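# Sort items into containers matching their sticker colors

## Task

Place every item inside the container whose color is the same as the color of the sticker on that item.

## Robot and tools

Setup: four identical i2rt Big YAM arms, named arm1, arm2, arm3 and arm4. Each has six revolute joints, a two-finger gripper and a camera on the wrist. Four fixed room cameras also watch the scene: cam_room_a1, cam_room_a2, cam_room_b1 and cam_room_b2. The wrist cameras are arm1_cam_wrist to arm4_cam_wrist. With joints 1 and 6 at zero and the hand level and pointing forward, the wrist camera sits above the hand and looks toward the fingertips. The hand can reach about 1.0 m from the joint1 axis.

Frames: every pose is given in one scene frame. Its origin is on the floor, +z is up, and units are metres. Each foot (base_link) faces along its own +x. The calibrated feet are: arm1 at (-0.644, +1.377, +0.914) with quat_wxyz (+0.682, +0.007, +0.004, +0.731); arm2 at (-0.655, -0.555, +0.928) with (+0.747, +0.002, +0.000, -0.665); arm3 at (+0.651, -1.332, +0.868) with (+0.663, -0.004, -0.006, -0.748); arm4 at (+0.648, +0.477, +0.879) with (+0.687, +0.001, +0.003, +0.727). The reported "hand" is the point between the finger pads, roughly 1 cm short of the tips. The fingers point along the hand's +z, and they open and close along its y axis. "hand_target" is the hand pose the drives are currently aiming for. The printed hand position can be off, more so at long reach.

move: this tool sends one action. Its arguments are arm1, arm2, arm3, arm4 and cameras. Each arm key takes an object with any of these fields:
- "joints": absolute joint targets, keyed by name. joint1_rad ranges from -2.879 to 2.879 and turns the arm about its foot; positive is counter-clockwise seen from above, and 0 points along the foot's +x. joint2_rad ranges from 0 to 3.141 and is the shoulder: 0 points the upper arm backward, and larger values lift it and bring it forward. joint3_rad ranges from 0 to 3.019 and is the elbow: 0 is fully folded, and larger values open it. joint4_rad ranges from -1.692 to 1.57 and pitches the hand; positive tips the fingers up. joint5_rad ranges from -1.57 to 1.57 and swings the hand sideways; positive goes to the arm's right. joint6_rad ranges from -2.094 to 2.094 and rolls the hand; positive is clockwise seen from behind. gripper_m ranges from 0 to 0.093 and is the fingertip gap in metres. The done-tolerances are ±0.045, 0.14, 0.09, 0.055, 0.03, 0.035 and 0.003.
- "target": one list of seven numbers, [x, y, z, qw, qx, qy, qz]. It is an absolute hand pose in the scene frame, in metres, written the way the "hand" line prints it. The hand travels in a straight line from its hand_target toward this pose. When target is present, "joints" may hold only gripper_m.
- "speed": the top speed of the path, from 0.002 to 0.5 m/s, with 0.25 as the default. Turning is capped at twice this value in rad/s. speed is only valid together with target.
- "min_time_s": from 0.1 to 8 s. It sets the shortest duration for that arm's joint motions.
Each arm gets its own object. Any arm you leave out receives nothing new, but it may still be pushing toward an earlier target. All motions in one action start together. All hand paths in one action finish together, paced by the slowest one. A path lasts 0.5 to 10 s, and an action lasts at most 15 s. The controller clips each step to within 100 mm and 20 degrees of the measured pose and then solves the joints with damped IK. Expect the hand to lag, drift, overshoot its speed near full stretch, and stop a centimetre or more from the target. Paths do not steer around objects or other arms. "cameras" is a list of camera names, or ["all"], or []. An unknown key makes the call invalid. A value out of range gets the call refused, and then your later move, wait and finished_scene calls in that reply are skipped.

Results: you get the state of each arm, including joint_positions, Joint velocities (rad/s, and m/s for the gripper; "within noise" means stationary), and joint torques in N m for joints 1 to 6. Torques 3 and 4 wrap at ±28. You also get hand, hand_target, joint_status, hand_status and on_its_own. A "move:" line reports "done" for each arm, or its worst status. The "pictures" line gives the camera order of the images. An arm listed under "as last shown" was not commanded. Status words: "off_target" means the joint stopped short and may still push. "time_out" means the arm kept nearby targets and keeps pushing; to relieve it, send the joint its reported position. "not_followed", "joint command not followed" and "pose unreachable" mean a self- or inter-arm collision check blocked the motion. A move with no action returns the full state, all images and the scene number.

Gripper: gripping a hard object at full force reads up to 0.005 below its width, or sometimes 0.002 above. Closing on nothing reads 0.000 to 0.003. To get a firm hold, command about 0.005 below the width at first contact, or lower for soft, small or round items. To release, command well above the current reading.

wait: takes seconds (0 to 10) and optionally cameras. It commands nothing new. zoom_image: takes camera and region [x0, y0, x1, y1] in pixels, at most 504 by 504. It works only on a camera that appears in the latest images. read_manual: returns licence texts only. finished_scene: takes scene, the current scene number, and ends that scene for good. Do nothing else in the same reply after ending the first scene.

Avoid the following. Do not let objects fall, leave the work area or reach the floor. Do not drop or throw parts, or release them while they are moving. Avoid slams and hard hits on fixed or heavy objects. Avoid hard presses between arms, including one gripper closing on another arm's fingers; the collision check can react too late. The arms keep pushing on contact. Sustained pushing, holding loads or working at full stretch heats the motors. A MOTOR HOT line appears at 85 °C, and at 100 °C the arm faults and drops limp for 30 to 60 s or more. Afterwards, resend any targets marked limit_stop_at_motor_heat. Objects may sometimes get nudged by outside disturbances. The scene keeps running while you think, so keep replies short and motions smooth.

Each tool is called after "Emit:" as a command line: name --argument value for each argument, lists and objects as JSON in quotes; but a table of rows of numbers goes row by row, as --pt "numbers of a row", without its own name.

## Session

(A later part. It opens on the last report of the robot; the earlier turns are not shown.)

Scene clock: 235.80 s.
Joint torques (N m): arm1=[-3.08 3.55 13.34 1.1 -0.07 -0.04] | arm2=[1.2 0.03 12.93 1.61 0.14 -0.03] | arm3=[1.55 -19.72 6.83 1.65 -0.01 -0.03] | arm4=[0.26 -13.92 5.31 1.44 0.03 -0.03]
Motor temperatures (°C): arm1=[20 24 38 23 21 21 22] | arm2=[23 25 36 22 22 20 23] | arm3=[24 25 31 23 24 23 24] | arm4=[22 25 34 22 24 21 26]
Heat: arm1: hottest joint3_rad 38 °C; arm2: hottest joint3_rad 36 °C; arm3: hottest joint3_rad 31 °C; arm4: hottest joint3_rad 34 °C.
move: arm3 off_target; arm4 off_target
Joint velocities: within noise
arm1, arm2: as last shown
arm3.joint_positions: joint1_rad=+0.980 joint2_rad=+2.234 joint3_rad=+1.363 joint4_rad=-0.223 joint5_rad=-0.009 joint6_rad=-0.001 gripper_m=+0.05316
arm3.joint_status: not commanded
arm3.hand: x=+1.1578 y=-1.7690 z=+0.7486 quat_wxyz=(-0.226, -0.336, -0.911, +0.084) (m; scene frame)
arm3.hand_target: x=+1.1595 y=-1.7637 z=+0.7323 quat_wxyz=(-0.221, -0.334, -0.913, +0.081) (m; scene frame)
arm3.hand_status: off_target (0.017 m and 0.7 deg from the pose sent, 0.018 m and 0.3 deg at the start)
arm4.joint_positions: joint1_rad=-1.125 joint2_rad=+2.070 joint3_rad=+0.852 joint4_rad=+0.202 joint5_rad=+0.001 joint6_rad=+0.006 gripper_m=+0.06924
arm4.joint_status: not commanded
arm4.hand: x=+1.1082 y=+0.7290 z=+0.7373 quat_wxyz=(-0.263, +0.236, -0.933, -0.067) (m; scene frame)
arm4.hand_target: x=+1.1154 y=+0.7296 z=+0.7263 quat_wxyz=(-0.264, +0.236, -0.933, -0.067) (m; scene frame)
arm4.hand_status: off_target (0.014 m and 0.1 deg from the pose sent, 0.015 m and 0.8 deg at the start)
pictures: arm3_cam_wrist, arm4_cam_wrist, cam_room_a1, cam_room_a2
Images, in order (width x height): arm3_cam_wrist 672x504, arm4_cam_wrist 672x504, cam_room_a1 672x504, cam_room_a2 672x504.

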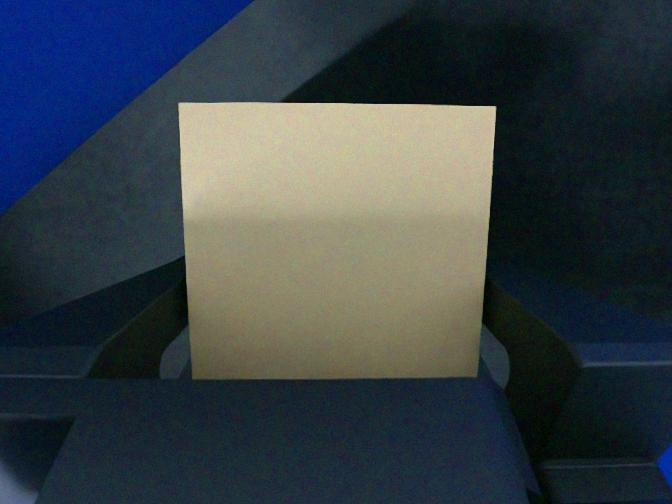

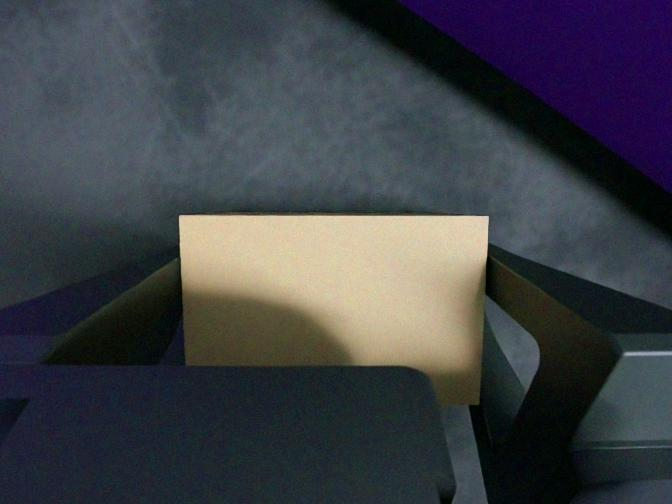

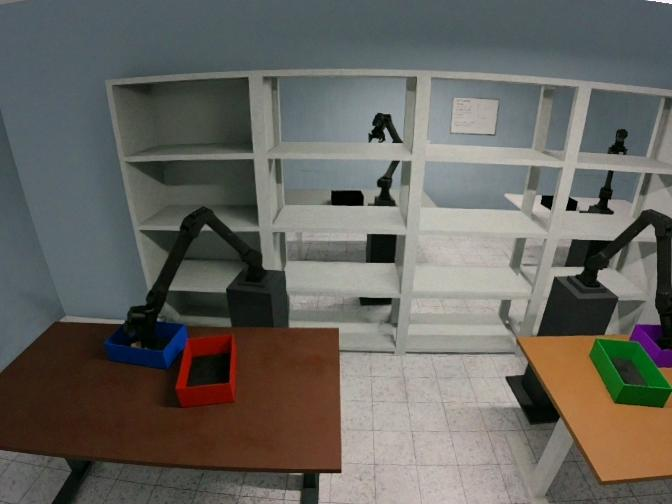

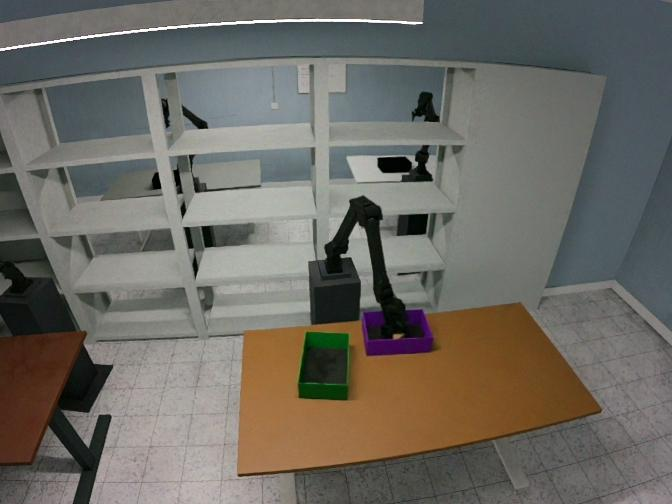

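Both in contact. Release and retreat.

Emit:
move --arm3 '{"joints":{"gripper_m":0.084}}' --arm4 '{"joints":{"gripper_m":0.092}}'

Emit:
move --arm3 '{"target":[1.120,-1.737,0.89,0.2216,0.334,0.9126,-0.0811],"speed":0.15}' --arm4 '{"target":[1.068,0.705,0.88,0.264,-0.236,0.9328,0.0668],"speed":0.15}' --cameras '["arm3_cam_wrist","arm4_cam_wrist","cam_room_b1","cam_room_b2"]'

Emit:
zoom_image --camera "cam_room_b1" --region '[240, 320, 360, 410]'

Emit:
zoom_image --camera "cam_room_b2" --region '[300, 300, 420, 390]'

Scene clock: 244.80 s.
Joint torques (N m): arm1=[-2.37 3.14 13.45 1.14 -0.1 -0.05] | arm2=[1.26 0.21 12.97 1.59 0.14 -0.03] | arm3=[1.61 -20.07 6.86 1.44 -0.02 -0.03] | arm4=[0.73 -14.15 5.16 1.37 0.04 0.01]
Motor temperatures (°C): arm1=[20 24 39 23 21 21 22] | arm2=[23 25 36 22 22 20 23] | arm3=[24 26 31 23 24 23 24] | arm4=[22 25 33 22 24 21 26]
Heat: arm1: hottest joint3_rad 39 °C; arm2: hottest joint3_rad 36 °C; arm3: hottest joint3_rad 31 °C; arm4: hottest joint3_rad 33 °C.
move: arm3 done; arm4 done
Joint velocities: within noise
arm1.joint_positions: joint1_rad=-2.266 joint2_rad=+0.647 joint3_rad=+1.356 joint4_rad=-1.490 joint5_rad=-0.009 joint6_rad=+0.007 gripper_m=+0.08996
arm1.joint_status: not commanded
arm1.hand: x=-0.4519 y=+1.2439 z=+1.3975 quat_wxyz=(-0.360, -0.286, -0.881, +0.114) (m; scene frame)
arm1.hand_target: x=-0.4564 y=+1.2445 z=+1.4159 quat_wxyz=(-0.373, -0.285, -0.874, +0.122) (m; scene frame)
arm1.hand_status: not commanded
arm2.joint_positions: joint1_rad=+0.922 joint2_rad=+0.649 joint3_rad=+1.359 joint4_rad=-1.486 joint5_rad=+0.003 joint6_rad=+0.011 gripper_m=+0.08193
arm2.joint_status: not commanded
arm2.hand: x=-0.4599 y=-0.6732 z=+1.4171 quat_wxyz=(-0.374, -0.248, -0.888, +0.099) (m; scene frame)
arm2.hand_target: x=-0.4643 y=-0.6698 z=+1.4332 quat_wxyz=(-0.385, -0.241, -0.885, +0.104) (m; scene frame)
arm2.hand_status: not commanded
arm3.joint_positions: joint1_rad=+0.980 joint2_rad=+2.236 joint3_rad=+1.363 joint4_rad=-0.218 joint5_rad=-0.009 joint6_rad=+0.000 gripper_m=+0.08396
arm3.joint_status: all done
arm3.hand: x=+1.1584 y=-1.7695 z=+0.7482 quat_wxyz=(-0.227, -0.336, -0.910, +0.085) (m; scene frame)
arm3.hand_target: x=+1.1595 y=-1.7637 z=+0.7323 quat_wxyz=(-0.221, -0.334, -0.913, +0.081) (m; scene frame)
arm3.hand_status: not commanded
arm4.joint_positions: joint1_rad=-1.125 joint2_rad=+2.072 joint3_rad=+0.855 joint4_rad=+0.205 joint5_rad=+0.001 joint6_rad=+0.006 gripper_m=+0.09191
arm4.joint_status: all done
arm4.hand: x=+1.1098 y=+0.7299 z=+0.7374 quat_wxyz=(-0.265, +0.236, -0.933, -0.068) (m; scene frame)
arm4.hand_target: x=+1.1154 y=+0.7296 z=+0.7262 quat_wxyz=(-0.264, +0.236, -0.933, -0.067) (m; scene frame)
arm4.hand_status: not commanded
pictures: none

Scene clock: 246.57 s.
Joint torques (N m): arm1=[-3.43 3.49 13.49 1.17 -0.03 -0.06] | arm2=[1.2 0.15 12.96 1.61 0.14 -0.03] | arm3=[0.73 -19.72 7.27 0.64 -0.08 -0.12] | arm4=[0.5 -13.63 5.91 0.47 0.06 0.02]
Motor temperatures (°C): arm1=[20 24 39 23 21 21 22] | arm2=[23 25 36 22 22 20 23] | arm3=[24 26 31 23 24 23 24] | arm4=[22 25 33 22 24 21 26]
Heat: arm1: hottest joint3_rad 39 °C; arm2: hottest joint3_rad 36 °C; arm3: hottest joint3_rad 31 °C; arm4: hottest joint3_rad 33 °C.
move: arm3 done; arm4 done
Joint velocities: within noise
arm1, arm2: as last shown
arm3.joint_positions: joint1_rad=+0.980 joint2_rad=+1.892 joint3_rad=+1.244 joint4_rad=-0.447 joint5_rad=-0.013 joint6_rad=-0.001 gripper_m=+0.08397
arm3.joint_status: not commanded
arm3.hand: x=+1.1248 y=-1.7377 z=+0.8910 quat_wxyz=(-0.226, -0.335, -0.911, +0.083) (m; scene frame)
arm3.hand_target: x=+1.1200 y=-1.7370 z=+0.8899 quat_wxyz=(-0.222, -0.334, -0.913, +0.081) (m; scene frame)
arm3.hand_status: done (0.005 m and 0.6 deg from the pose sent, 0.150 m and 0.9 deg at the start)
arm4.joint_positions: joint1_rad=-1.125 joint2_rad=+1.603 joint3_rad=+0.730 joint4_rad=-0.128 joint5_rad=+0.001 joint6_rad=+0.006 gripper_m=+0.09191
arm4.joint_status: not commanded
arm4.hand: x=+1.0700 y=+0.7082 z=+0.8818 quat_wxyz=(-0.270, +0.236, -0.931, -0.069) (m; scene frame)
arm4.hand_target: x=+1.0680 y=+0.7050 z=+0.8801 quat_wxyz=(-0.264, +0.236, -0.933, -0.067) (m; scene frame)
arm4.hand_status: done (0.004 m and 0.7 deg from the pose sent, 0.151 m and 0.2 deg at the start)
pictures: arm3_cam_wrist, arm4_cam_wrist, cam_room_b1, cam_room_b2
Images, in order (width x height): arm3_cam_wrist 672x504, arm4_cam_wrist 672x504, cam_room_b1 672x504, cam_room_b2 672x504.

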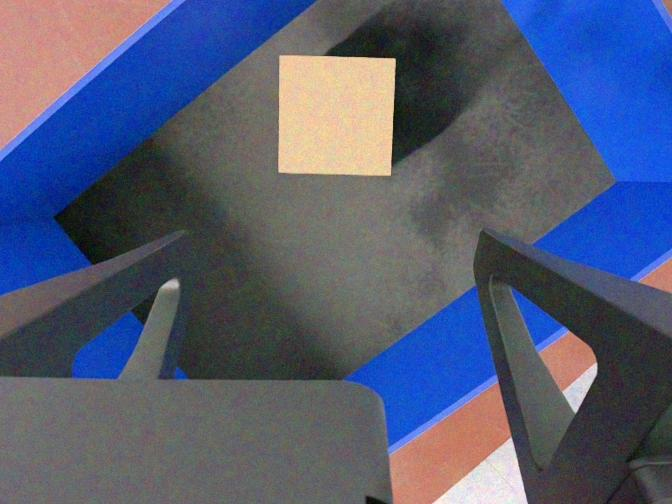

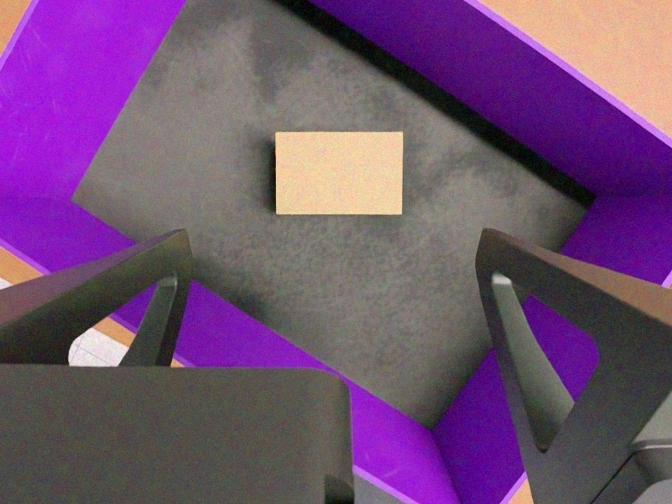

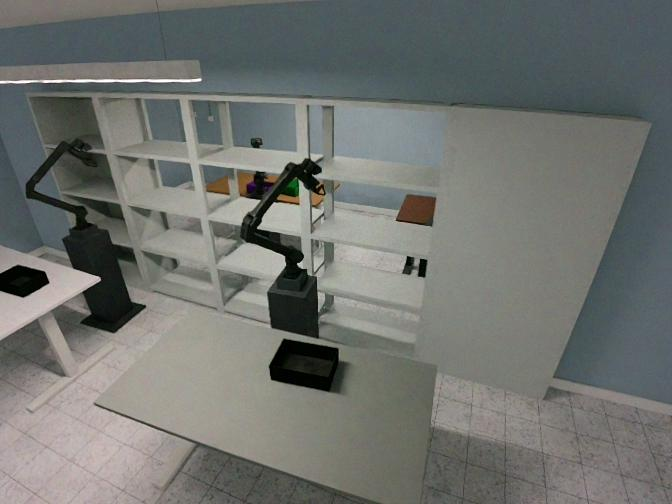

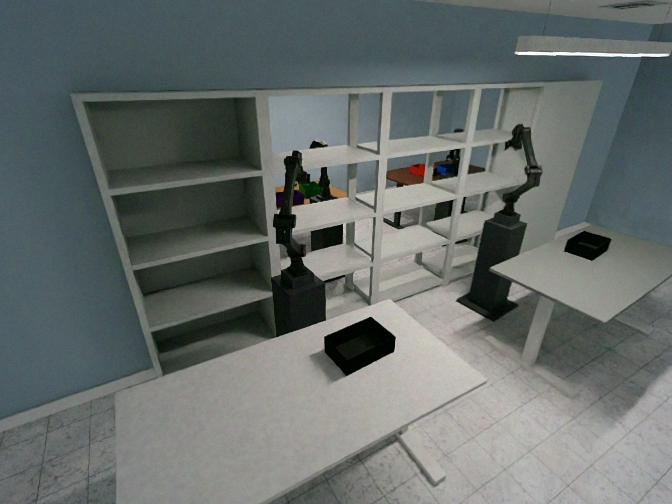

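Scaled by 4.200.

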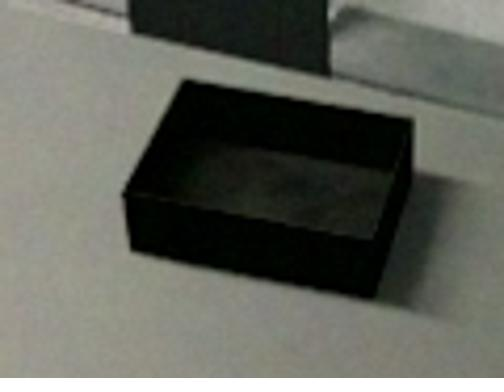

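Scaled by 4.200.

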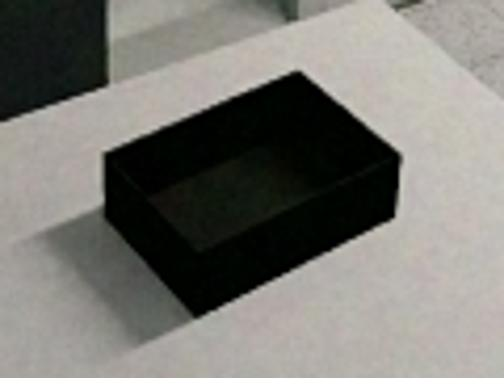

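Emit:
finished_scene --scene 3

The scene is finished: the task was done.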